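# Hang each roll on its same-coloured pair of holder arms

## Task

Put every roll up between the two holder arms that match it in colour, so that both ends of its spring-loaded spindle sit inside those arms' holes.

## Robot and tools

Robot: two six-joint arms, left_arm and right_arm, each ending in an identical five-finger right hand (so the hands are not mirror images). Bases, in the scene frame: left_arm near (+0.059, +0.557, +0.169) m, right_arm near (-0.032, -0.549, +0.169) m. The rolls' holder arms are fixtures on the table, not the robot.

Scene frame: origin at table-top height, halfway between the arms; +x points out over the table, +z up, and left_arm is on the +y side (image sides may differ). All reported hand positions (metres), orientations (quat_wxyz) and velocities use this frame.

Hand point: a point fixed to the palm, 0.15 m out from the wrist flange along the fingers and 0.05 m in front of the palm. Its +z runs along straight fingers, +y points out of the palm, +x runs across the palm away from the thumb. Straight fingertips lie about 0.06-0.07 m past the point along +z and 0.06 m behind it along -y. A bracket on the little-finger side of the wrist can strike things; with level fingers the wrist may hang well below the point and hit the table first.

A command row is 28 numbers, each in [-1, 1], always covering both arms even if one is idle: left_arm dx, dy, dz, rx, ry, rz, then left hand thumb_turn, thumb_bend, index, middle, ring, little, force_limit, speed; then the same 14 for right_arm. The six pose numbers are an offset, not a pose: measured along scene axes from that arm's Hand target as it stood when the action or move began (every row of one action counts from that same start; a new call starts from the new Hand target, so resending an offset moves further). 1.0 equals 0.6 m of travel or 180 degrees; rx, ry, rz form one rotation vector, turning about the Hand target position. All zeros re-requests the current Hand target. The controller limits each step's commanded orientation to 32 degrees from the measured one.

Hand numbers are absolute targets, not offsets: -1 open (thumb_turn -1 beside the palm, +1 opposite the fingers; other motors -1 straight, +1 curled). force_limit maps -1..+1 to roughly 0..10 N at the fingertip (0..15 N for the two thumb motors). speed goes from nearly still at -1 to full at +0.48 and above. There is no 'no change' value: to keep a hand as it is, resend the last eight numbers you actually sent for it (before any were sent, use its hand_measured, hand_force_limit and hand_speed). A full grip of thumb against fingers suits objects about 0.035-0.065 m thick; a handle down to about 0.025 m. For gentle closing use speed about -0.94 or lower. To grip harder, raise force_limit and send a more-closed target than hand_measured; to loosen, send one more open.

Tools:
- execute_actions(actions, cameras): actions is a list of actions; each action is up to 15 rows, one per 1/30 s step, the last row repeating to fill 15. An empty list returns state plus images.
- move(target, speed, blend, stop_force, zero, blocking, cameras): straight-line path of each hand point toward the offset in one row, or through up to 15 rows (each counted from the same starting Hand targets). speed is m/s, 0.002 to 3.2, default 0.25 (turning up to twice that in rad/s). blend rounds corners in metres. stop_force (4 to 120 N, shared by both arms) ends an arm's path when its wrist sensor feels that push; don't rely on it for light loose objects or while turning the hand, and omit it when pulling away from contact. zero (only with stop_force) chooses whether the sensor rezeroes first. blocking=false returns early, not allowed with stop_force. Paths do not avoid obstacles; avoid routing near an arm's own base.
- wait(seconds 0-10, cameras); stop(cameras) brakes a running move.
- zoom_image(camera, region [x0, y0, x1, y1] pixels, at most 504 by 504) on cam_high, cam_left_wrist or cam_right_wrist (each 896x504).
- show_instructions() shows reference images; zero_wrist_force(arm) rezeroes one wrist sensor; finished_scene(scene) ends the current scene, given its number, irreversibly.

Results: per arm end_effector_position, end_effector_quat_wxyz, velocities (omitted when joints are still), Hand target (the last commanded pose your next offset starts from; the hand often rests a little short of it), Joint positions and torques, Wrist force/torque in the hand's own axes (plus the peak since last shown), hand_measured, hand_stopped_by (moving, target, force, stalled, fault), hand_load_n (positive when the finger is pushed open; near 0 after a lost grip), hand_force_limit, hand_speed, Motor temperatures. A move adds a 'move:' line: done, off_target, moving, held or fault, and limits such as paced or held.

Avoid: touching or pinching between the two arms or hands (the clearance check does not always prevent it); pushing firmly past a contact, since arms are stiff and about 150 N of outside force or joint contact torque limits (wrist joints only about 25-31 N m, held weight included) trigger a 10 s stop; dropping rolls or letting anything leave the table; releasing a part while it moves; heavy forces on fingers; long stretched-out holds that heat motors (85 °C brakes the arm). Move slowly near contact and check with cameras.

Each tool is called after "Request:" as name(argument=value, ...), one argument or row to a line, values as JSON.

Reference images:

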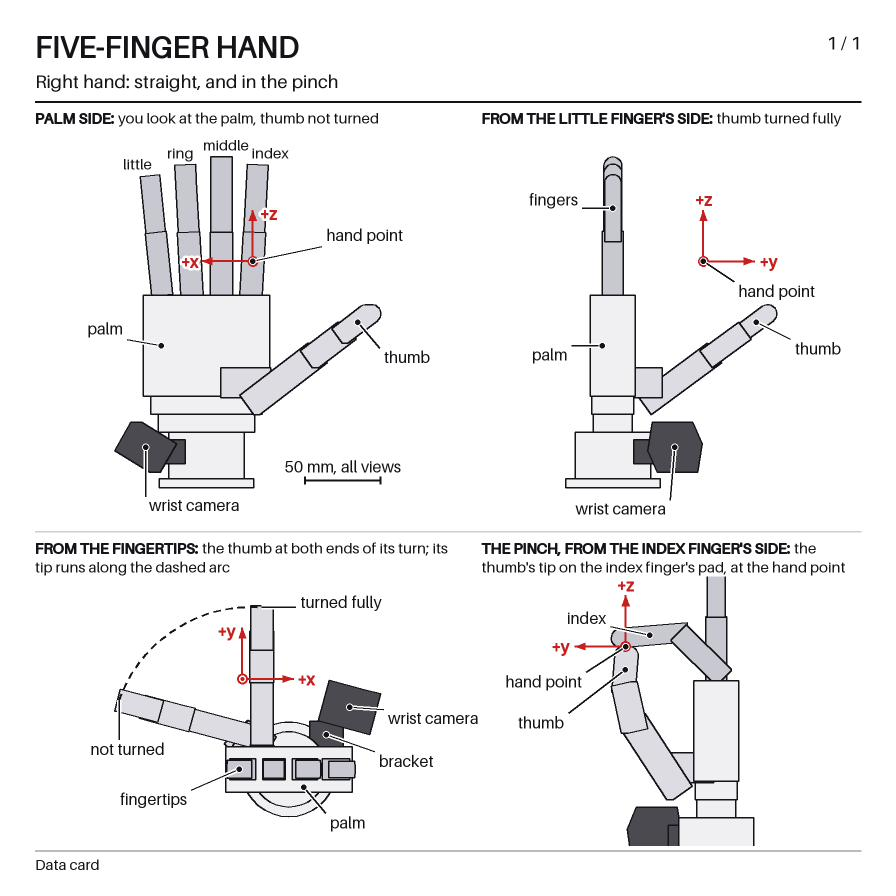

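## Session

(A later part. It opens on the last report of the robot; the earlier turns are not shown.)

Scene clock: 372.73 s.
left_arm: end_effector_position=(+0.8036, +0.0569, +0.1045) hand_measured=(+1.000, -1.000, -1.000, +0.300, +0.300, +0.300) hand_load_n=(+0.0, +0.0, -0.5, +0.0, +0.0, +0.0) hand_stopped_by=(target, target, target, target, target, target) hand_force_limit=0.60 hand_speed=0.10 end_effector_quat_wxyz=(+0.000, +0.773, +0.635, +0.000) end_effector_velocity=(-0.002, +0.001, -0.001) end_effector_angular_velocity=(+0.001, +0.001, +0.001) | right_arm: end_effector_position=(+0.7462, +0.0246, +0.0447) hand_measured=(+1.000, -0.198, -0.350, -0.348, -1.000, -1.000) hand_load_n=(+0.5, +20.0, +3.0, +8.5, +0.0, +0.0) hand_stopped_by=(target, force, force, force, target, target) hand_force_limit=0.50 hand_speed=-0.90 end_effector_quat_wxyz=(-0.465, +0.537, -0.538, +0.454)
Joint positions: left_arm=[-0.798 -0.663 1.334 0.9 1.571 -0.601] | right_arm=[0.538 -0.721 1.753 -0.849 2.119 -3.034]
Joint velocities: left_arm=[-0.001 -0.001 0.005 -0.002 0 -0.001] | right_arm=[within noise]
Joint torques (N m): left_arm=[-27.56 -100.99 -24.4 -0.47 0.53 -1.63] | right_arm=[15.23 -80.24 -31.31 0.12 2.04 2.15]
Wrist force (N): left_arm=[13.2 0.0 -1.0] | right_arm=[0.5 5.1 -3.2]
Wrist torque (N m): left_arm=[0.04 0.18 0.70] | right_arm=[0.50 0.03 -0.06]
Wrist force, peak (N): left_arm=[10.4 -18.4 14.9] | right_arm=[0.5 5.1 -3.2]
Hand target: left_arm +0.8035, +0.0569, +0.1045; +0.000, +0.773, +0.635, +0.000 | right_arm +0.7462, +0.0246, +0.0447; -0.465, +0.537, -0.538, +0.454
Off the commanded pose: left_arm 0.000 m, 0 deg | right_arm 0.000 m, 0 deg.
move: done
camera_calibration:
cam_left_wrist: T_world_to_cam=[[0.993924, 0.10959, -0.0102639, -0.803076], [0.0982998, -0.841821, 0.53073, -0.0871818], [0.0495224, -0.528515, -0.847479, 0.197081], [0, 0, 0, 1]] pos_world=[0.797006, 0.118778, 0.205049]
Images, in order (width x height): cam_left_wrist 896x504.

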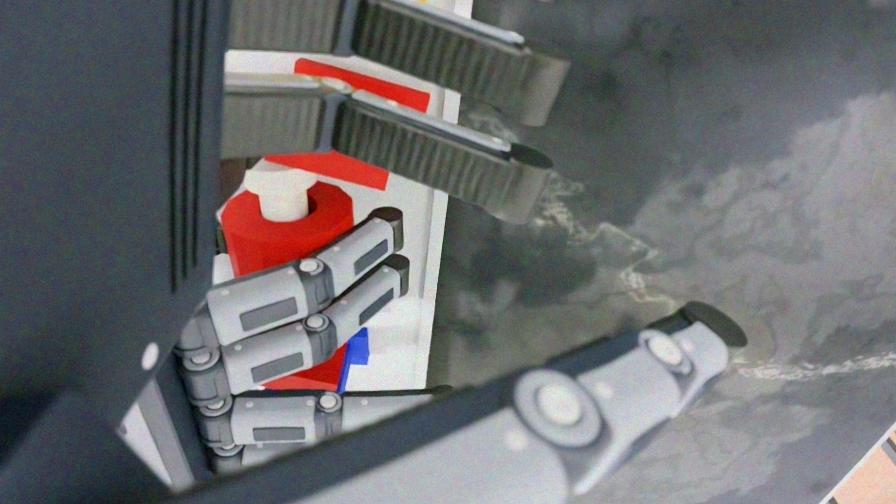

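Request:
move(
  target=[
    [0,0,0,0,0,0,1,-1,-1,0.3,0.3,0.3,0.6,0.1,-0.0006,0.0117,0,0,0,0,1,0.45,0.25,0.3,-1,-1,0.5,-0.9],
    [0.0024,-0.0005,0,0,0,0,1,-1,-1,0.3,0.3,0.3,0.6,0.1,0.0047,0.013,0,0,0,-0.0167,1,0.45,0.25,0.3,-1,-1,0.5,-0.9],
  ],
  speed=0.01,
  cameras=["cam_left_wrist","cam_right_wrist"],
)

Request:
zoom_image(
  camera="cam_right_wrist",
  region=[340, 0, 580, 140],
)

Request:
zoom_image(
  camera="cam_left_wrist",
  region=[220, 100, 460, 300],
)

Scene clock: 377.30 s.
left_arm: end_effector_position=(+0.8049, +0.0566, +0.1045) hand_measured=(+1.000, -1.000, -1.000, +0.300, +0.300, +0.300) hand_load_n=(+0.0, +0.0, +2.0, +0.0, +0.0, +0.0) hand_stopped_by=(target, target, target, target, target, target) hand_force_limit=0.60 hand_speed=0.10 end_effector_quat_wxyz=(+0.000, +0.773, +0.635, +0.000) | right_arm: end_effector_position=(+0.7490, +0.0324, +0.0447) hand_measured=(+1.000, -0.198, -0.352, -0.348, -1.000, -1.000) hand_load_n=(+1.0, +19.5, +3.5, +9.0, +0.0, +0.0) hand_stopped_by=(target, force, force, force, target, target) hand_force_limit=0.50 hand_speed=-0.90 end_effector_quat_wxyz=(-0.453, +0.523, -0.552, +0.466)
Joint positions: left_arm=[-0.797 -0.661 1.33 0.902 1.571 -0.6] | right_arm=[0.561 -0.705 1.714 -0.816 2.193 -3.017]
Joint torques (N m): left_arm=[11.79 -92.16 -46.9 1 -0.93 0.04] | right_arm=[14.63 -79.13 -33.26 0.93 2.17 1.96]
Wrist force (N): left_arm=[9.1 -14.5 3.4] | right_arm=[-0.4 3.5 -2.8]
Wrist torque (N m): left_arm=[0.60 0.04 0.46] | right_arm=[0.48 0.06 -0.04]
Wrist force, peak (N): left_arm=[9.4 -14.9 3.2] | right_arm=[0.3 5.0 -3.4]
Hand target: left_arm +0.8049, +0.0566, +0.1045; +0.000, +0.773, +0.635, +0.000 | right_arm +0.7490, +0.0324, +0.0447; -0.453, +0.523, -0.552, +0.466
Off the commanded pose: left_arm 0.000 m, 0 deg | right_arm 0.000 m, 0 deg.
move: done
camera_calibration:
cam_left_wrist: T_world_to_cam=[[0.993929, 0.109536, -0.0103475, -0.804316], [0.098299, -0.841826, 0.530722, -0.0875592], [0.0494226, -0.528517, -0.847483, 0.196939], [0, 0, 0, 1]] pos_world=[0.798306, 0.118478, 0.205049]
cam_right_wrist: T_world_to_cam=[[-0.161, -0.198751, -0.966735, 0.176434], [-0.480382, 0.871436, -0.0991559, 0.341726], [0.862156, 0.448438, -0.235778, -0.537269], [0, 0, 0, 1]] pos_world=[0.655774, -0.0217939, 0.0777728]
Images, in order (width x height): cam_left_wrist 896x504, cam_right_wrist 896x504.

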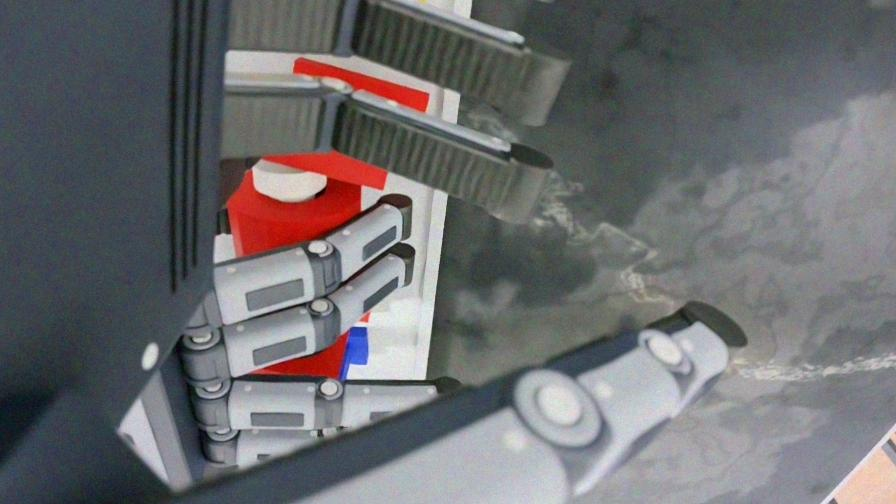

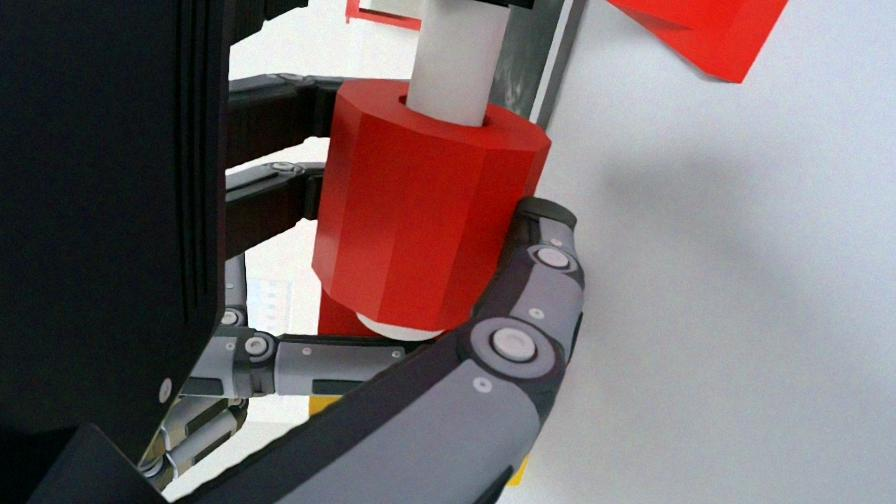

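Scaled by 2.100 from the camera's 896x504 image, which has a finer 1280x720 frame.

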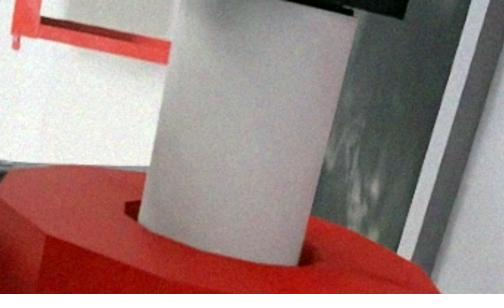

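Scaled by 2.100 from the camera's 896x504 image, which has a finer 1280x720 frame.

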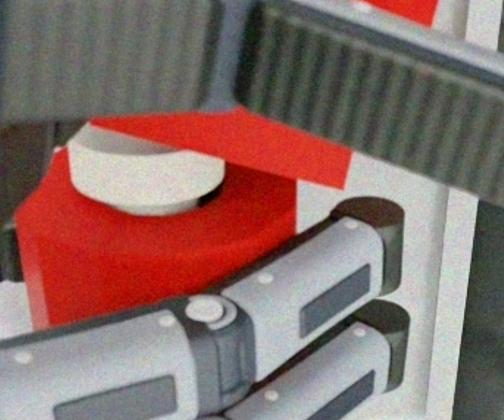

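Request:
move(
  target=[
    [-0.0022,0.0007,0,0,0,0,1,-1,-1,0.3,0.3,0.3,0.6,0.1,0,0,0,0,0,0,1,0.45,0.25,0.3,-1,-1,0.5,-0.9],
    [-0.0008,0.0105,0,0,0,0,1,-1,-1,0.3,0.3,0.3,0.6,0.1,0,0,0,0,0,0,1,0.45,0.25,0.3,-1,-1,0.5,-0.9],
  ],
  speed=0.01,
  cameras=["cam_left_wrist","cam_right_wrist"],
)

Request:
zoom_image(
  camera="cam_left_wrist",
  region=[220, 100, 460, 300],
)

Scene clock: 380.80 s.
left_arm: end_effector_position=(+0.8044, +0.0628, +0.1045) hand_measured=(+1.000, -1.000, -1.000, +0.300, +0.300, +0.300) hand_load_n=(+0.0, +0.0, +0.0, +0.0, +0.0, +0.0) hand_stopped_by=(target, target, target, target, target, target) hand_force_limit=0.60 hand_speed=0.10 end_effector_quat_wxyz=(+0.000, +0.773, +0.635, +0.000) | right_arm: end_effector_position=(+0.7490, +0.0324, +0.0447) hand_measured=(+1.000, -0.198, -0.352, -0.348, -1.000, -1.000) hand_load_n=(+2.0, +19.5, +3.5, +9.0, +0.0, +0.0) hand_stopped_by=(target, force, force, force, target, target) hand_force_limit=0.50 hand_speed=-0.90 end_effector_quat_wxyz=(-0.453, +0.523, -0.552, +0.466)
Joint positions: left_arm=[-0.792 -0.667 1.341 0.897 1.571 -0.595] | right_arm=[0.561 -0.705 1.714 -0.816 2.193 -3.017]
Joint torques (N m): left_arm=[15.44 -100.77 -20.84 1.31 1.72 0.86] | right_arm=[16.35 -80.12 -30.25 1 2.28 2.05]
Wrist force (N): left_arm=[2.5 0.1 -0.6] | right_arm=[-1.0 3.1 -1.8]
Wrist torque (N m): left_arm=[0.12 -0.34 0.13] | right_arm=[0.45 0.07 -0.04]
Wrist force, peak (N): left_arm=[9.7 -15.1 3.8] | right_arm=[-0.7 3.6 -3.3]
Hand target: left_arm +0.8044, +0.0629, +0.1045; +0.000, +0.773, +0.635, +0.000 | right_arm +0.7490, +0.0324, +0.0447; -0.453, +0.523, -0.552, +0.466
Off the commanded pose: left_arm 0.000 m, 0 deg | right_arm 0.000 m, 0 deg.
move: done
camera_calibration:
cam_left_wrist: T_world_to_cam=[[0.993925, 0.109583, -0.0102591, -0.804518], [0.098291, -0.841822, 0.530731, -0.0822866], [0.0495225, -0.528515, -0.847479, 0.200159], [0, 0, 0, 1]] pos_world=[0.797806, 0.124678, 0.205049]
cam_right_wrist: T_world_to_cam=[[-0.161011, -0.19874, -0.966736, 0.176461], [-0.480262, 0.8715, -0.0991731, 0.341563], [0.86222, 0.448319, -0.235768, -0.537359], [0, 0, 0, 1]] pos_world=[0.655774, -0.0216941, 0.0777728]
Images, in order (width x height): cam_left_wrist 896x504, cam_right_wrist 896x504.

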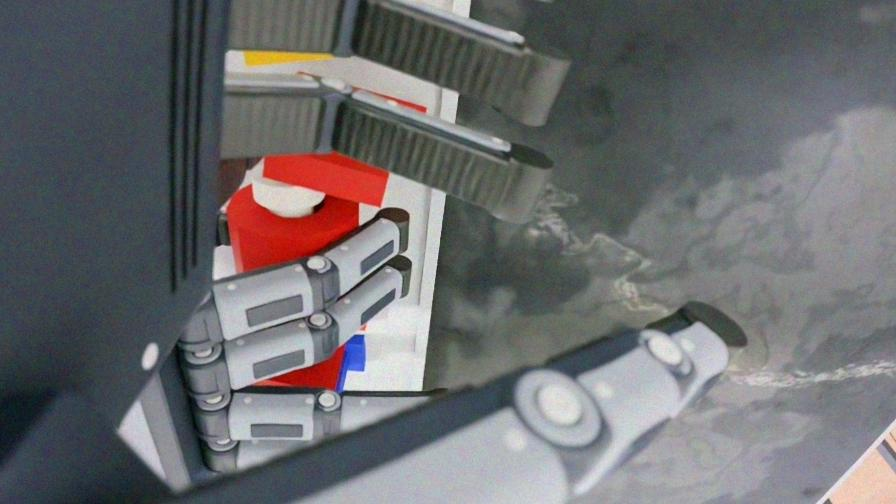

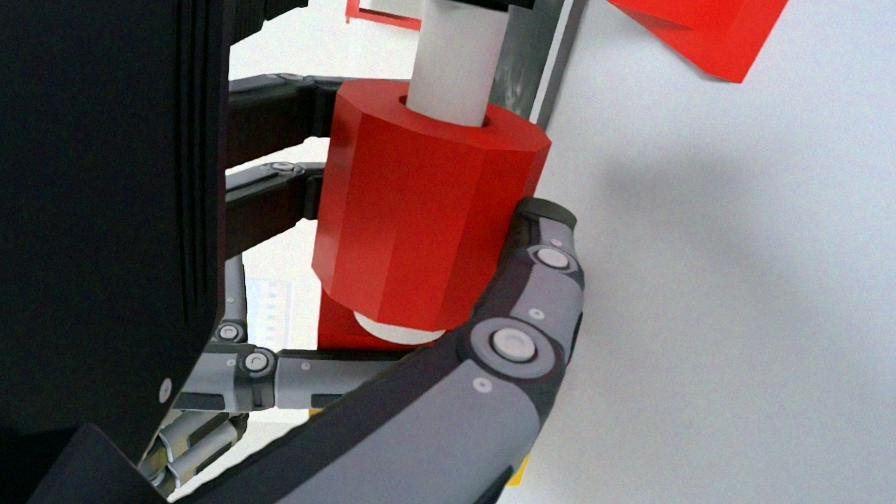

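Scaled by 2.100 from the camera's 896x504 image, which has a finer 1280x720 frame.

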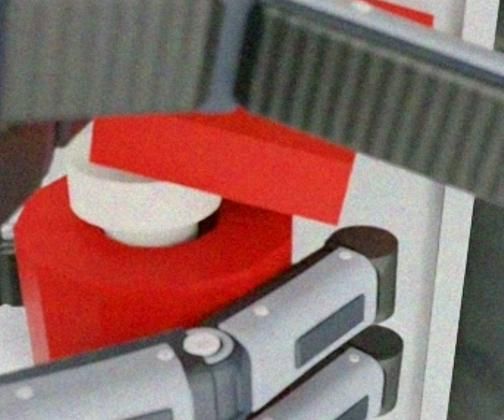

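Request:
move(
  target=[
    [-0.006,0.0217,0,0,0,0,1,-1,-1,0.3,0.3,0.3,0.6,0.1,0,0,0,0,0,0,1,0.45,0.25,0.3,-1,-1,0.5,-0.9],
    [-0.0015,0.0532,0.1008,0,0,0,1,-1,-1,0.3,0.3,0.3,0.6,0.1,0,0,0,0,0,0,1,0.45,0.25,0.3,-1,-1,0.5,-0.9],
    [-0.0015,0.0532,0.1008,0,0,0,1,-1,-1,-1,-1,-1,0.6,0.1,0,0,0,0,0,0,1,0.45,0.25,0.3,-1,-1,0.5,-0.9],
  ],
  speed=0.06,
  blend=[0.005,0,0],
  cameras=["cam_left_wrist"],
)

Request:
zoom_image(
  camera="cam_left_wrist",
  region=[250, 120, 430, 270],
)

Scene clock: 383.90 s.
left_arm: end_effector_position=(+0.8035, +0.0948, +0.1650) hand_measured=(+1.000, -1.000, -1.000, -1.000, -1.000, -1.000) hand_load_n=(+0.0, +0.0, +0.0, +0.0, +0.0, +0.0) hand_stopped_by=(target, target, target, target, target, target) hand_force_limit=0.60 hand_speed=0.10 end_effector_quat_wxyz=(+0.000, +0.773, +0.635, +0.000) | right_arm: end_effector_position=(+0.7490, +0.0324, +0.0447) hand_measured=(+1.000, -0.198, -0.352, -0.348, -1.000, -1.000) hand_load_n=(+1.5, +19.5, +4.0, +9.0, -0.5, +0.0) hand_stopped_by=(target, force, force, force, target, target) hand_force_limit=0.50 hand_speed=-0.90 end_effector_quat_wxyz=(-0.453, +0.523, -0.552, +0.466)
Joint positions: left_arm=[-0.764 -0.752 1.38 0.942 1.571 -0.568] | right_arm=[0.561 -0.705 1.714 -0.816 2.193 -3.017]
Joint torques (N m): left_arm=[13.77 -95.02 -26.67 5.49 -0.42 1.77] | right_arm=[12.34 -80.32 -26.37 0.42 2.16 1.26]
Wrist force (N): left_arm=[2.8 0.6 -0.6] | right_arm=[-1.2 3.0 -1.6]
Wrist torque (N m): left_arm=[0.21 -0.40 -0.15] | right_arm=[0.43 0.10 -0.05]
Wrist force, peak (N): left_arm=[3.1 -0.3 -0.7] | right_arm=[-0.9 3.5 -2.4]
Hand target: left_arm +0.8035, +0.0948, +0.1650; +0.000, +0.773, +0.635, +0.000 | right_arm +0.7490, +0.0324, +0.0447; -0.453, +0.523, -0.552, +0.466
Off the commanded pose: left_arm 0.000 m, 0 deg | right_arm 0.000 m, 0 deg.
move: done
camera_calibration:
cam_left_wrist: T_world_to_cam=[[0.99393, 0.109529, -0.0103427, -0.806484], [0.0982903, -0.841827, 0.530722, -0.0873123], [0.0494227, -0.528517, -0.847483, 0.268385], [0, 0, 0, 1]] pos_world=[0.796906, 0.156678, 0.265449]
Images, in order (width x height): cam_left_wrist 896x504.

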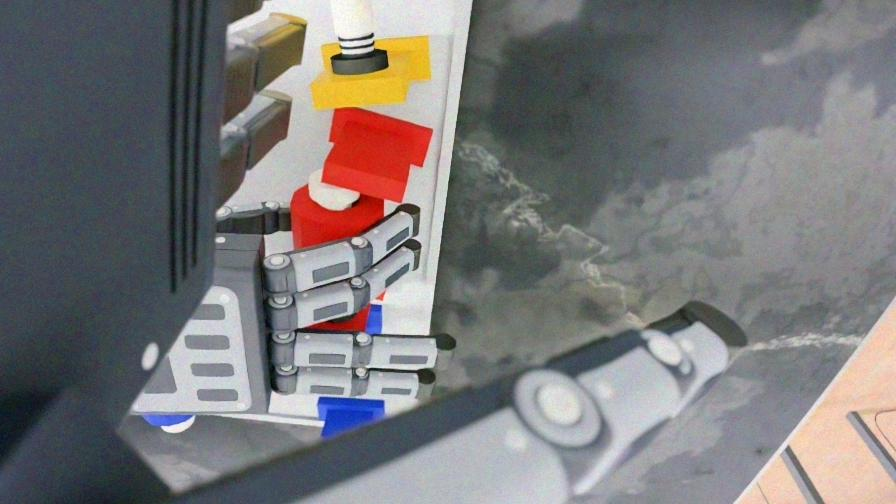

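Scaled by 2.800 from the camera's 896x504 image, which has a finer 1280x720 frame.

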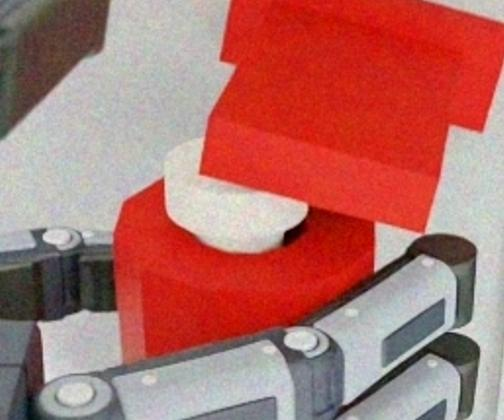

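Request:
move(
  target=[0,0,0,0,0,0,1,-1,-1,-1,-1,-1,0.6,0.1,0.0053,0.0008,0,0,0,-0.0167,1,0.45,0.25,0.3,-1,-1,0.5,-0.9],
  speed=0.01,
  stop_force=10,
  cameras=["cam_left_wrist","cam_right_wrist"],
)

Request:
zoom_image(
  camera="cam_left_wrist",
  region=[250, 120, 430, 270],
)

Request:
zoom_image(
  camera="cam_right_wrist",
  region=[290, 270, 470, 400],
)

Scene clock: 387.87 s.
left_arm: end_effector_position=(+0.8035, +0.0948, +0.1650) hand_measured=(+1.000, -1.000, -1.000, -1.000, -1.000, -1.000) hand_load_n=(+0.0, +0.0, +0.5, +0.0, +0.0, +0.0) hand_stopped_by=(target, target, target, target, target, target) hand_force_limit=0.60 hand_speed=0.10 end_effector_quat_wxyz=(+0.000, +0.773, +0.635, +0.000) | right_arm: end_effector_position=(+0.7522, +0.0329, +0.0447) hand_measured=(+1.000, -0.198, -0.352, -0.348, -1.000, -1.000) hand_load_n=(+1.0, +19.5, +3.5, +9.0, +0.0, +0.0) hand_stopped_by=(target, force, force, force, target, target) hand_force_limit=0.50 hand_speed=-0.90 end_effector_quat_wxyz=(+0.440, -0.508, +0.565, -0.478)
Joint positions: left_arm=[-0.764 -0.752 1.38 0.942 1.571 -0.568] | right_arm=[0.574 -0.693 1.684 -0.789 2.257 -3.001]
Joint torques (N m): left_arm=[10.01 -96.81 -36.05 1.29 1.29 1.56] | right_arm=[17.07 -80.14 -33.86 0.9 2.12 2.23]
Wrist force (N): left_arm=[2.7 0.3 -0.8] | right_arm=[0.3 3.3 -3.7]
Wrist torque (N m): left_arm=[0.17 -0.38 -0.17] | right_arm=[0.44 0.10 -0.08]
Wrist force, peak (N): left_arm=[3.0 -0.2 -1.0] | right_arm=[-0.2 4.0 -4.7]
Hand target: left_arm +0.8035, +0.0948, +0.1650; +0.000, +0.773, +0.635, +0.000 | right_arm +0.7522, +0.0329, +0.0447; +0.440, -0.508, +0.565, -0.478
Off the commanded pose: left_arm 0.000 m, 0 deg | right_arm 0.000 m, 0 deg.
move: done
camera_calibration:
cam_left_wrist: T_world_to_cam=[[0.993929, 0.109536, -0.0103475, -0.806483], [0.098299, -0.841826, 0.530722, -0.0873194], [0.0494226, -0.528517, -0.847483, 0.268385], [0, 0, 0, 1]] pos_world=[0.796906, 0.156678, 0.265449]
cam_right_wrist: T_world_to_cam=[[-0.171213, -0.190017, -0.966737, 0.184428], [-0.433915, 0.89548, -0.0991632, 0.307085], [0.884536, 0.402504, -0.235769, -0.555511], [0, 0, 0, 1]] pos_world=[0.656194, -0.0163483, 0.0777728]
Images, in order (width x height): cam_left_wrist 896x504, cam_right_wrist 896x504.

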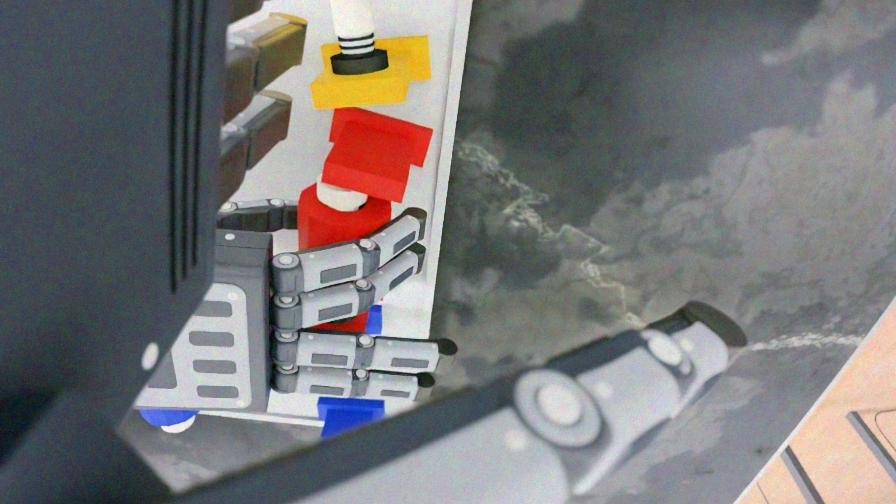

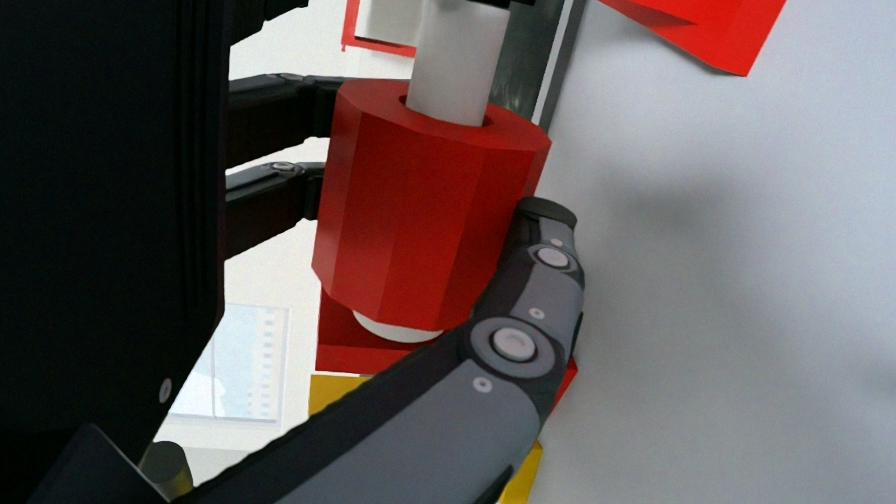

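Scaled by 2.800 from the camera's 896x504 image, which has a finer 1280x720 frame.

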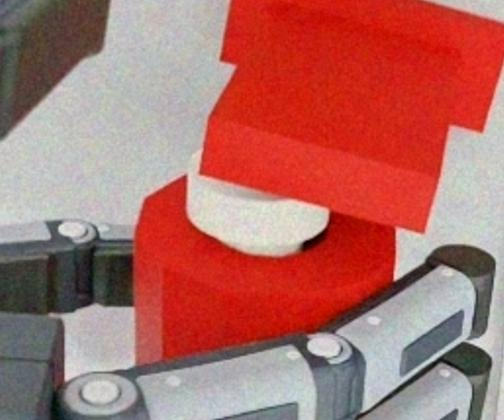

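Scaled by 2.800 from the camera's 896x504 image, which has a finer 1280x720 frame.

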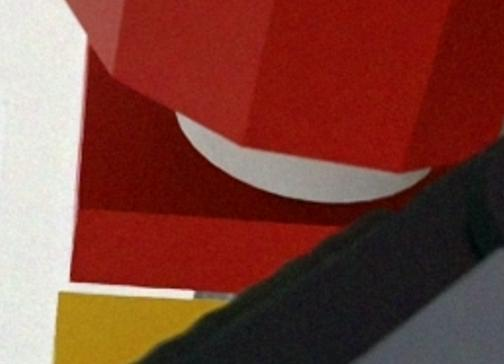

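Request:
move(
  target=[0,0,0,0,0,0,1,-1,-1,-1,-1,-1,0.6,0.1,0.0072,0.0008,-0.0033,0,0,-0.0222,1,0.45,0.25,0.3,-1,-1,0.5,-0.9],
  speed=0.01,
  stop_force=10,
  cameras=["cam_left_wrist","cam_right_wrist"],
)

Request:
zoom_image(
  camera="cam_left_wrist",
  region=[250, 120, 430, 270],
)

Request:
zoom_image(
  camera="cam_right_wrist",
  region=[290, 270, 470, 400],
)

Scene clock: 393.83 s.
left_arm: end_effector_position=(+0.8035, +0.0948, +0.1650) hand_measured=(+1.000, -1.000, -1.000, -1.000, -1.000, -1.000) hand_load_n=(+0.0, +0.0, +0.0, +0.0, +0.0, +0.0) hand_stopped_by=(target, target, target, target, target, target) hand_force_limit=0.60 hand_speed=0.10 end_effector_quat_wxyz=(+0.000, +0.773, +0.635, +0.000) | right_arm: end_effector_position=(+0.7565, +0.0333, +0.0427) hand_measured=(+1.000, -0.198, -0.352, -0.348, -1.000, -1.000) hand_load_n=(+1.5, +19.5, +3.5, +8.5, +0.0, +0.0) hand_stopped_by=(target, force, force, force, target, target) hand_force_limit=0.50 hand_speed=-0.90 end_effector_quat_wxyz=(+0.423, -0.488, +0.582, -0.493)
Joint positions: left_arm=[-0.764 -0.752 1.38 0.942 1.571 -0.568] | right_arm=[0.591 -0.672 1.64 -0.749 2.341 -2.977]
Joint torques (N m): left_arm=[7.29 -98.18 -36.55 1.35 0.75 1.3] | right_arm=[15.88 -78.99 -34.14 1.04 2.31 2.22]
Wrist force (N): left_arm=[2.4 0.3 -0.8] | right_arm=[0.2 2.4 -3.7]
Wrist torque (N m): left_arm=[0.19 -0.34 -0.18] | right_arm=[0.42 0.16 -0.12]
Wrist force, peak (N): left_arm=[3.1 -0.1 -0.9] | right_arm=[0.3 3.2 -4.0]
Hand target: left_arm +0.8035, +0.0948, +0.1650; +0.000, +0.773, +0.635, +0.000 | right_arm +0.7565, +0.0333, +0.0427; +0.423, -0.488, +0.582, -0.493
Off the commanded pose: left_arm 0.000 m, 0 deg | right_arm 0.000 m, 0 deg.
move: done
camera_calibration:
cam_left_wrist: T_world_to_cam=[[0.993929, 0.109536, -0.0103475, -0.806483], [0.098299, -0.841826, 0.530722, -0.0873194], [0.0494226, -0.528517, -0.847483, 0.268385], [0, 0, 0, 1]] pos_world=[0.796906, 0.156678, 0.265449]
cam_right_wrist: T_world_to_cam=[[-0.184043, -0.177612, -0.966738, 0.192638], [-0.370471, 0.923537, -0.0991463, 0.259379], [0.910428, 0.339901, -0.23577, -0.577572], [0, 0, 0, 1]] pos_world=[0.657384, -0.00901386, 0.0757727]
Images, in order (width x height): cam_left_wrist 896x504, cam_right_wrist 896x504.

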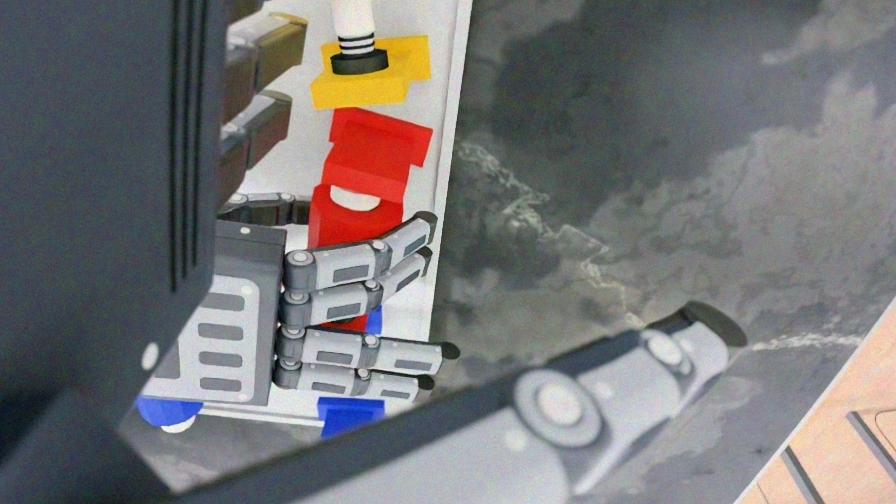

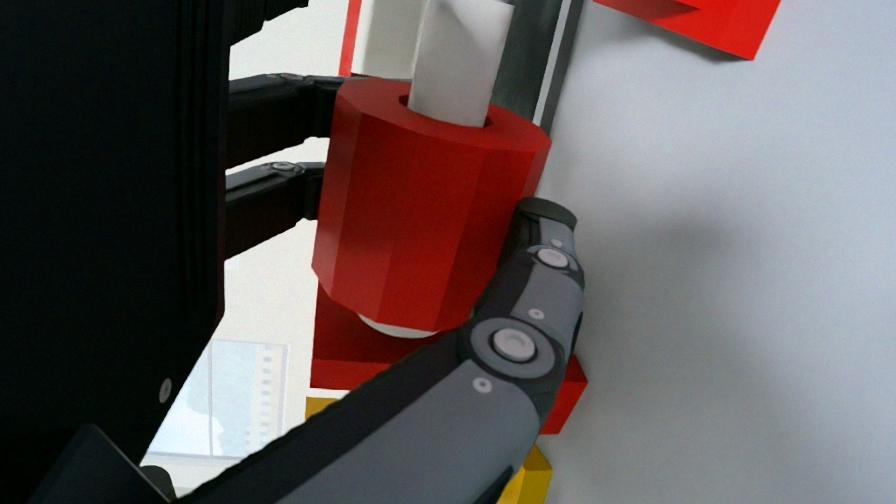

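Scaled by 2.800 from the camera's 896x504 image, which has a finer 1280x720 frame.

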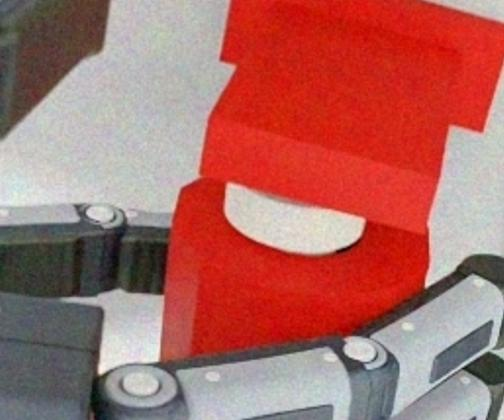

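Scaled by 2.800 from the camera's 896x504 image, which has a finer 1280x720 frame.

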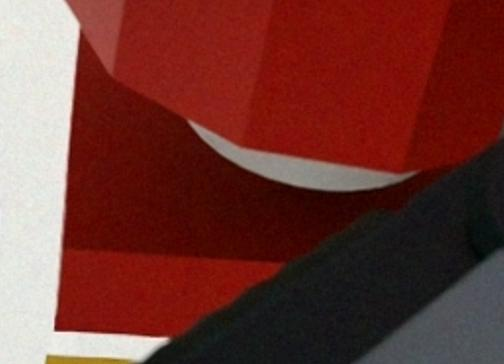

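Request:
move(
  target=[0,0,0,0,0,0,1,-1,-1,-1,-1,-1,0.6,0.1,0.0055,0.0,-0.0007,0,0,-0.0167,1,0.45,0.25,0.3,-1,-1,0.5,-0.9],
  speed=0.008,
  stop_force=10,
  cameras=["cam_left_wrist","cam_right_wrist"],
)

Request:
zoom_image(
  camera="cam_left_wrist",
  region=[250, 120, 430, 270],
)

Request:
zoom_image(
  camera="cam_right_wrist",
  region=[290, 270, 470, 400],
)

Scene clock: 399.03 s.
left_arm: end_effector_position=(+0.8035, +0.0948, +0.1650) hand_measured=(+1.000, -1.000, -1.000, -1.000, -1.000, -1.000) hand_load_n=(+0.0, +0.0, +0.0, +0.0, +0.0, +0.0) hand_stopped_by=(target, target, target, target, target, target) hand_force_limit=0.60 hand_speed=0.10 end_effector_quat_wxyz=(+0.000, +0.773, +0.635, +0.000) | right_arm: end_effector_position=(+0.7598, +0.0333, +0.0423) hand_measured=(+1.000, -0.198, -0.352, -0.348, -1.000, -1.000) hand_load_n=(+1.0, +19.5, +3.5, +8.5, +0.0, +0.0) hand_stopped_by=(target, force, force, force, target, target) hand_force_limit=0.50 hand_speed=-0.90 end_effector_quat_wxyz=(+0.410, -0.473, +0.595, -0.504)
Joint positions: left_arm=[-0.764 -0.752 1.38 0.942 1.571 -0.568] | right_arm=[0.601 -0.657 1.605 -0.715 2.403 -2.956]
Joint torques (N m): left_arm=[2.2 -96.23 -36.5 1.4 1.08 1.02] | right_arm=[14.21 -83.63 -34.6 1 2.64 2.05]
Wrist force (N): left_arm=[2.6 0.4 -0.4] | right_arm=[-1.1 3.5 -4.4]
Wrist torque (N m): left_arm=[0.17 -0.38 -0.17] | right_arm=[0.42 0.08 -0.13]
Wrist force, peak (N): left_arm=[3.1 0.1 -0.8] | right_arm=[-1.4 3.8 -4.5]
Hand target: left_arm +0.8035, +0.0948, +0.1650; +0.000, +0.773, +0.635, +0.000 | right_arm +0.7598, +0.0333, +0.0423; +0.410, -0.473, +0.595, -0.504
Off the commanded pose: left_arm 0.000 m, 0 deg | right_arm 0.000 m, 0 deg.
move: done
camera_calibration:
cam_left_wrist: T_world_to_cam=[[0.993929, 0.109536, -0.0103475, -0.806483], [0.098299, -0.841826, 0.530722, -0.0873194], [0.0494226, -0.528517, -0.847483, 0.268385], [0, 0, 0, 1]] pos_world=[0.796906, 0.156678, 0.265449]
cam_right_wrist: T_world_to_cam=[[-0.193106, -0.167727, -0.966736, 0.199415], [-0.321508, 0.9417, -0.0991622, 0.222757], [0.927007, 0.291664, -0.235774, -0.591658], [0, 0, 0, 1]] pos_world=[0.658598, -0.00375799, 0.0753728]
Images, in order (width x height): cam_left_wrist 896x504, cam_right_wrist 896x504.

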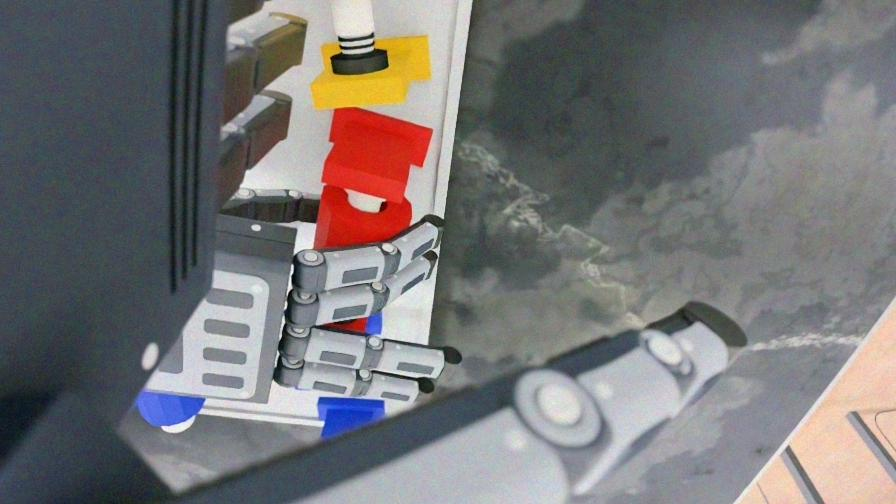

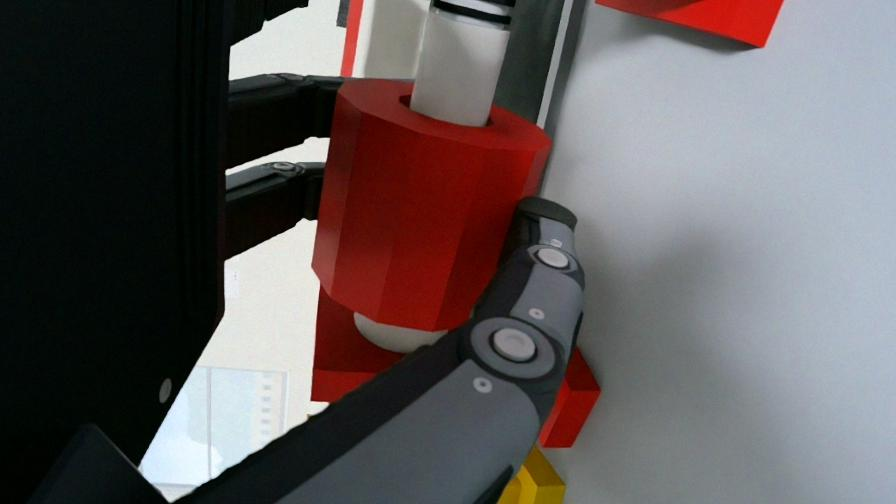

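Scaled by 2.800 from the camera's 896x504 image, which has a finer 1280x720 frame.

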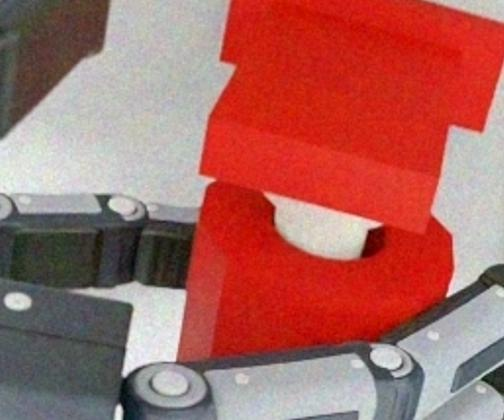

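Scaled by 2.800 from the camera's 896x504 image, which has a finer 1280x720 frame.

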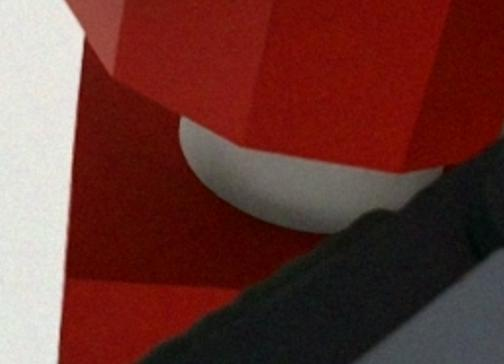

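Request:
move(
  target=[0,0,0,0,0,0,1,-1,-1,-1,-1,-1,0.6,0.1,-0.0042,-0.006,-0.0003,0,0,0,1,0.45,0.25,0.3,-1,-1,0.5,-0.9],
  speed=0.01,
)

Scene clock: 400.23 s.
left_arm: end_effector_position=(+0.8035, +0.0948, +0.1650) hand_measured=(+1.000, -1.000, -1.000, -1.000, -1.000, -1.000) hand_load_n=(+0.0, +0.0, +0.0, +0.0, -0.5, +0.0) hand_stopped_by=(target, target, target, target, target, target) hand_force_limit=0.60 hand_speed=0.10 end_effector_quat_wxyz=(+0.000, +0.773, +0.635, +0.000) | right_arm: end_effector_position=(+0.7573, +0.0298, +0.0421) hand_measured=(+1.000, -0.198, -0.352, -0.348, -1.000, -1.000) hand_load_n=(+2.0, +19.0, +4.0, +9.0, +0.0, +0.0) hand_stopped_by=(target, force, force, force, target, target) hand_force_limit=0.50 hand_speed=-0.90 end_effector_quat_wxyz=(+0.410, -0.473, +0.595, -0.504)
Joint positions: left_arm=[-0.764 -0.752 1.38 0.942 1.571 -0.568] | right_arm=[0.6 -0.661 1.616 -0.722 2.401 -2.957]
Joint torques (N m): left_arm=[4.28 -97.22 -36.29 1.54 0.98 0.83] | right_arm=[-16.18 -99.57 -16.17 -1.64 -1.97 -1.42]
Wrist force (N): left_arm=[2.6 0.1 -0.4] | right_arm=[-1.3 2.6 -0.4]
Wrist torque (N m): left_arm=[0.12 -0.38 -0.18] | right_arm=[0.36 0.14 -0.14]
Wrist force, peak (N): left_arm=[3.1 -0.1 -0.8] | right_arm=[-1.2 3.4 -4.8]
Hand target: left_arm +0.8035, +0.0948, +0.1650; +0.000, +0.773, +0.635, +0.000 | right_arm +0.7573, +0.0297, +0.0421; +0.410, -0.473, +0.595, -0.504
Off the commanded pose: left_arm 0.000 m, 0 deg | right_arm 0.000 m, 0 deg.
move: done

Request:
move(
  target=[
    [0,0,0,0,0,0,1,-1,-1,-1,-1,-1,0.6,0.1,0,0,0,0,0,0,1,-0.5,-0.7,-0.7,-1,-1,0.5,-0.8],
    [0,0.1,0.15,0,0,0,1,-1,-1,-1,-1,-1,0.6,0.1,-0.0723,0.016,0.0117,0,0,0,1,-0.5,-0.7,-0.7,-1,-1,0.5,-0.8],
    [0,0.2,0.2,0,0,0,1,-1,-1,-1,-1,-1,0.6,0.1,-0.12,0.01,0.18,0,0,0,1,-0.5,-0.7,-0.7,-1,-1,0.5,-0.8],
  ],
  speed=[0.02,0.06,0.12],
  cameras=["cam_left_wrist","cam_right_wrist","cam_high"],
)

Scene clock: 405.80 s.
left_arm: end_effector_position=(+0.8035, +0.2148, +0.2849) hand_measured=(+1.000, -1.000, -1.000, -1.000, -1.000, -1.000) hand_load_n=(-0.5, +0.0, +0.0, +0.0, -0.5, +0.0) hand_stopped_by=(target, target, target, target, target, target) hand_force_limit=0.60 hand_speed=0.10 end_effector_quat_wxyz=(+0.000, +0.773, +0.635, +0.000) | right_arm: end_effector_position=(+0.6853, +0.0357, +0.1500) hand_measured=(+1.000, -0.500, -0.700, -0.700, -1.000, -1.000) hand_load_n=(+0.0, +0.0, -0.5, +0.0, +0.0, +0.0) hand_stopped_by=(target, target, target, target, target, target) hand_force_limit=0.50 hand_speed=-0.80 end_effector_quat_wxyz=(+0.410, -0.473, +0.595, -0.504)
Joint positions: left_arm=[-0.644 -0.939 1.475 1.035 1.571 -0.447] | right_arm=[0.663 -0.841 1.718 -0.627 2.463 -2.933]
Joint torques (N m): left_arm=[10.13 -88.56 -25.2 6.83 -0.02 2.16] | right_arm=[16.88 -90.99 -18.57 2.02 2.22 1.97]
Wrist force (N): left_arm=[2.4 0.2 -0.9] | right_arm=[-1.4 1.6 -0.4]
Wrist torque (N m): left_arm=[0.17 -0.36 -0.20] | right_arm=[0.28 0.15 -0.12]
Wrist force, peak (N): left_arm=[3.4 -0.1 -0.8] | right_arm=[0.0 -4.7 1.2]
Hand target: left_arm +0.8035, +0.2148, +0.2850; +0.000, +0.773, +0.635, +0.000 | right_arm +0.6853, +0.0357, +0.1501; +0.410, -0.473, +0.595, -0.504
Off the commanded pose: left_arm 0.000 m, 0 deg | right_arm 0.000 m, 0 deg.
move: done
camera_calibration:
cam_left_wrist: T_world_to_cam=[[0.99393, 0.109529, -0.0103427, -0.818387], [0.0982903, -0.841827, 0.530722, -0.0499798], [0.0494227, -0.528517, -0.847483, 0.433505], [0, 0, 0, 1]] pos_world=[0.796906, 0.276678, 0.385449]
cam_right_wrist: T_world_to_cam=[[-0.193106, -0.167727, -0.966736, 0.289548], [-0.321508, 0.9417, -0.0991622, 0.207225], [0.927007, 0.291664, -0.235774, -0.497903], [0, 0, 0, 1]] pos_world=[0.584098, -0.00135799, 0.183073]

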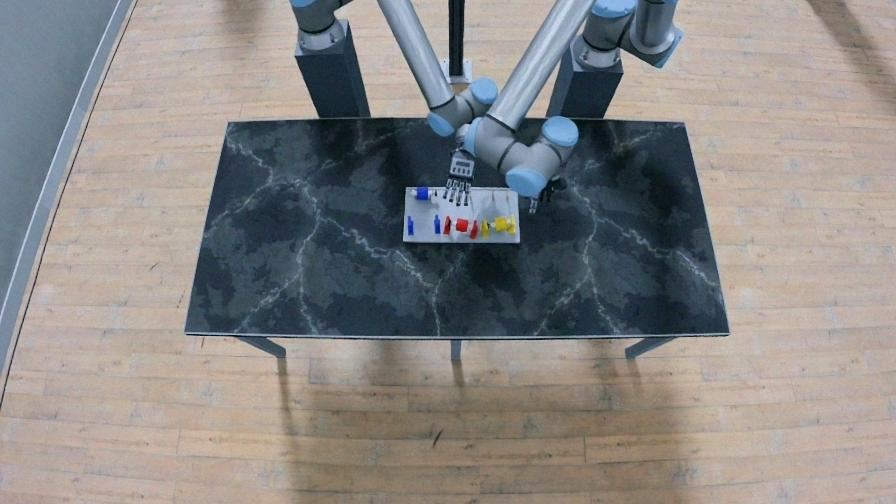

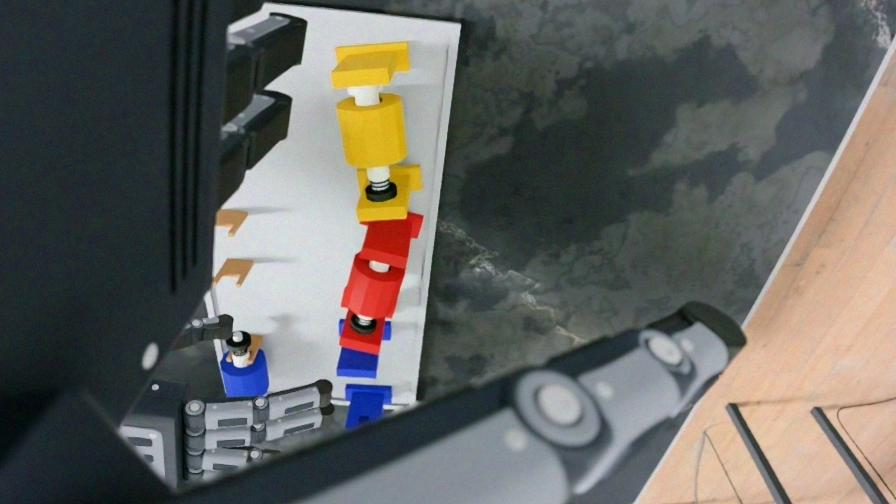

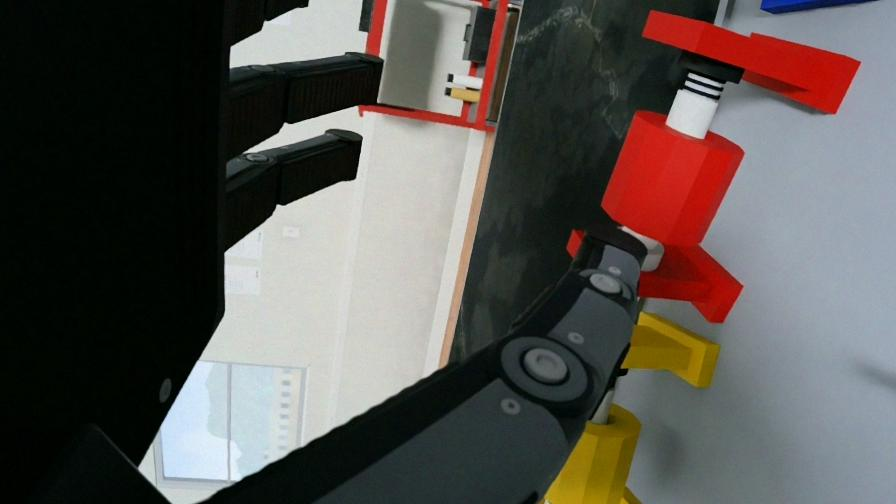

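Request:
zoom_image(
  camera="cam_right_wrist",
  region=[620, 0, 800, 150],
)

Request:
zoom_image(
  camera="cam_left_wrist",
  region=[310, 20, 450, 370],
)

Scaled by 2.800 from the camera's 896x504 image, which has a finer 1280x720 frame.

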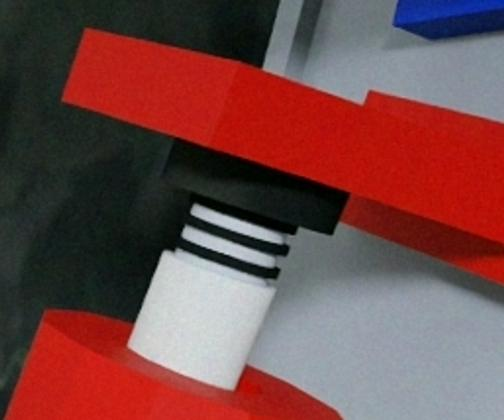

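Scaled by 1.440 from the camera's 896x504 image, which has a finer 1280x720 frame.

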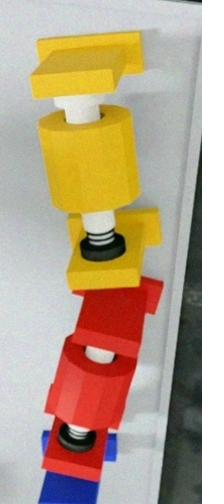

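Request:
move(
  target=[
    [0,0,0,0,0,0,1,-1,-1,-1,-1,-1,0.6,0.1,-0.2088,-0.1095,0.033,0,0,0,1,-0.5,-0.7,-0.7,-1,-1,0.5,-0.8],
    [0,0,0,0,0,0.0833,1,-1,-1,-1,-1,-1,0.6,0.1,-0.2412,-0.2398,-0.1292,0.0061,0.0889,0.0693,1,-0.5,-0.7,-0.7,-1,-1,0.5,-0.8],
  ],
  speed=0.2,
  blend=[0.02,0],
  cameras=["cam_right_wrist"],
)

Scene clock: 410.43 s.
left_arm: end_effector_position=(+0.8035, +0.2149, +0.2850) hand_measured=(+1.000, -1.000, -1.000, -1.000, -1.000, -1.000) hand_load_n=(+0.0, +0.0, +0.0, +0.0, +0.0, +0.0) hand_stopped_by=(target, target, target, target, target, target) hand_force_limit=0.60 hand_speed=0.10 end_effector_quat_wxyz=(+0.000, +0.683, +0.730, +0.000) | right_arm: end_effector_position=(+0.5405, -0.1081, +0.0726) hand_measured=(+1.000, -0.500, -0.700, -0.700, -1.000, -1.000) hand_load_n=(+0.0, +0.0, +0.0, +0.0, +0.0, +0.0) hand_stopped_by=(target, target, target, target, target, target) hand_force_limit=0.50 hand_speed=-0.80 end_effector_quat_wxyz=(-0.380, +0.596, -0.596, +0.380)
Joint positions: left_arm=[-0.667 -0.942 1.48 1.032 1.571 -0.733] | right_arm=[0.502 -0.998 2.137 -0.645 2.048 -2.899]
Joint torques (N m): left_arm=[-20.9 -72 -37.74 2.65 -1.16 -2.67] | right_arm=[-13.9 -51.2 -9.16 1.43 -1.44 -2.03]
Wrist force (N): left_arm=[2.7 0.4 -0.5] | right_arm=[-1.3 2.3 -0.7]
Wrist torque (N m): left_arm=[0.18 -0.38 0.13] | right_arm=[0.39 0.15 0.06]
Wrist force, peak (N): left_arm=[3.0 0.3 -0.5] | right_arm=[-1.4 2.9 -1.4]
Hand target: left_arm +0.8035, +0.2148, +0.2850; +0.000, +0.683, +0.730, +0.000 | right_arm +0.5406, -0.1081, +0.0726; -0.380, +0.596, -0.596, +0.380
Off the commanded pose: left_arm 0.000 m, 0 deg | right_arm 0.000 m, 0 deg.
move: done
camera_calibration:
cam_right_wrist: T_world_to_cam=[[-0.412188, -0.216372, -0.885033, 0.269933], [-0.527048, 0.84899, 0.0379033, 0.379629], [0.743183, 0.482078, -0.463982, -0.203415], [0, 0, 0, 1]] pos_world=[0.462521, -0.165833, 0.13013]
Images, in order (width x height): cam_right_wrist 896x504.

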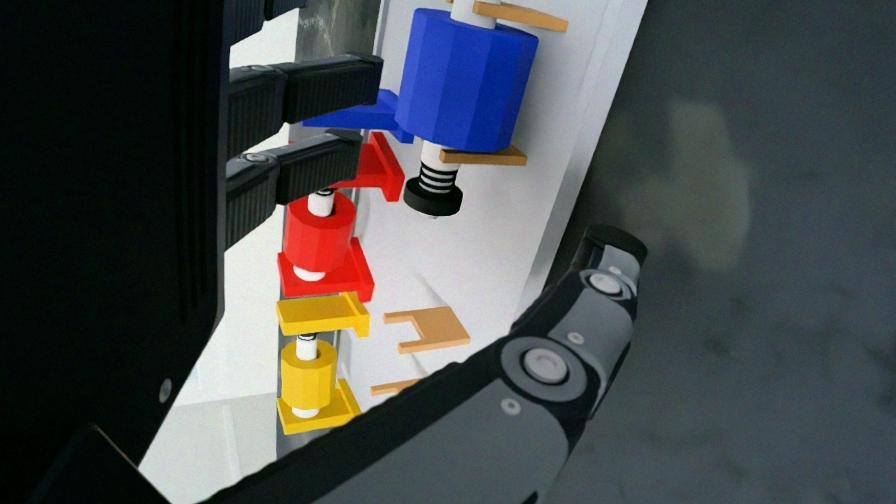

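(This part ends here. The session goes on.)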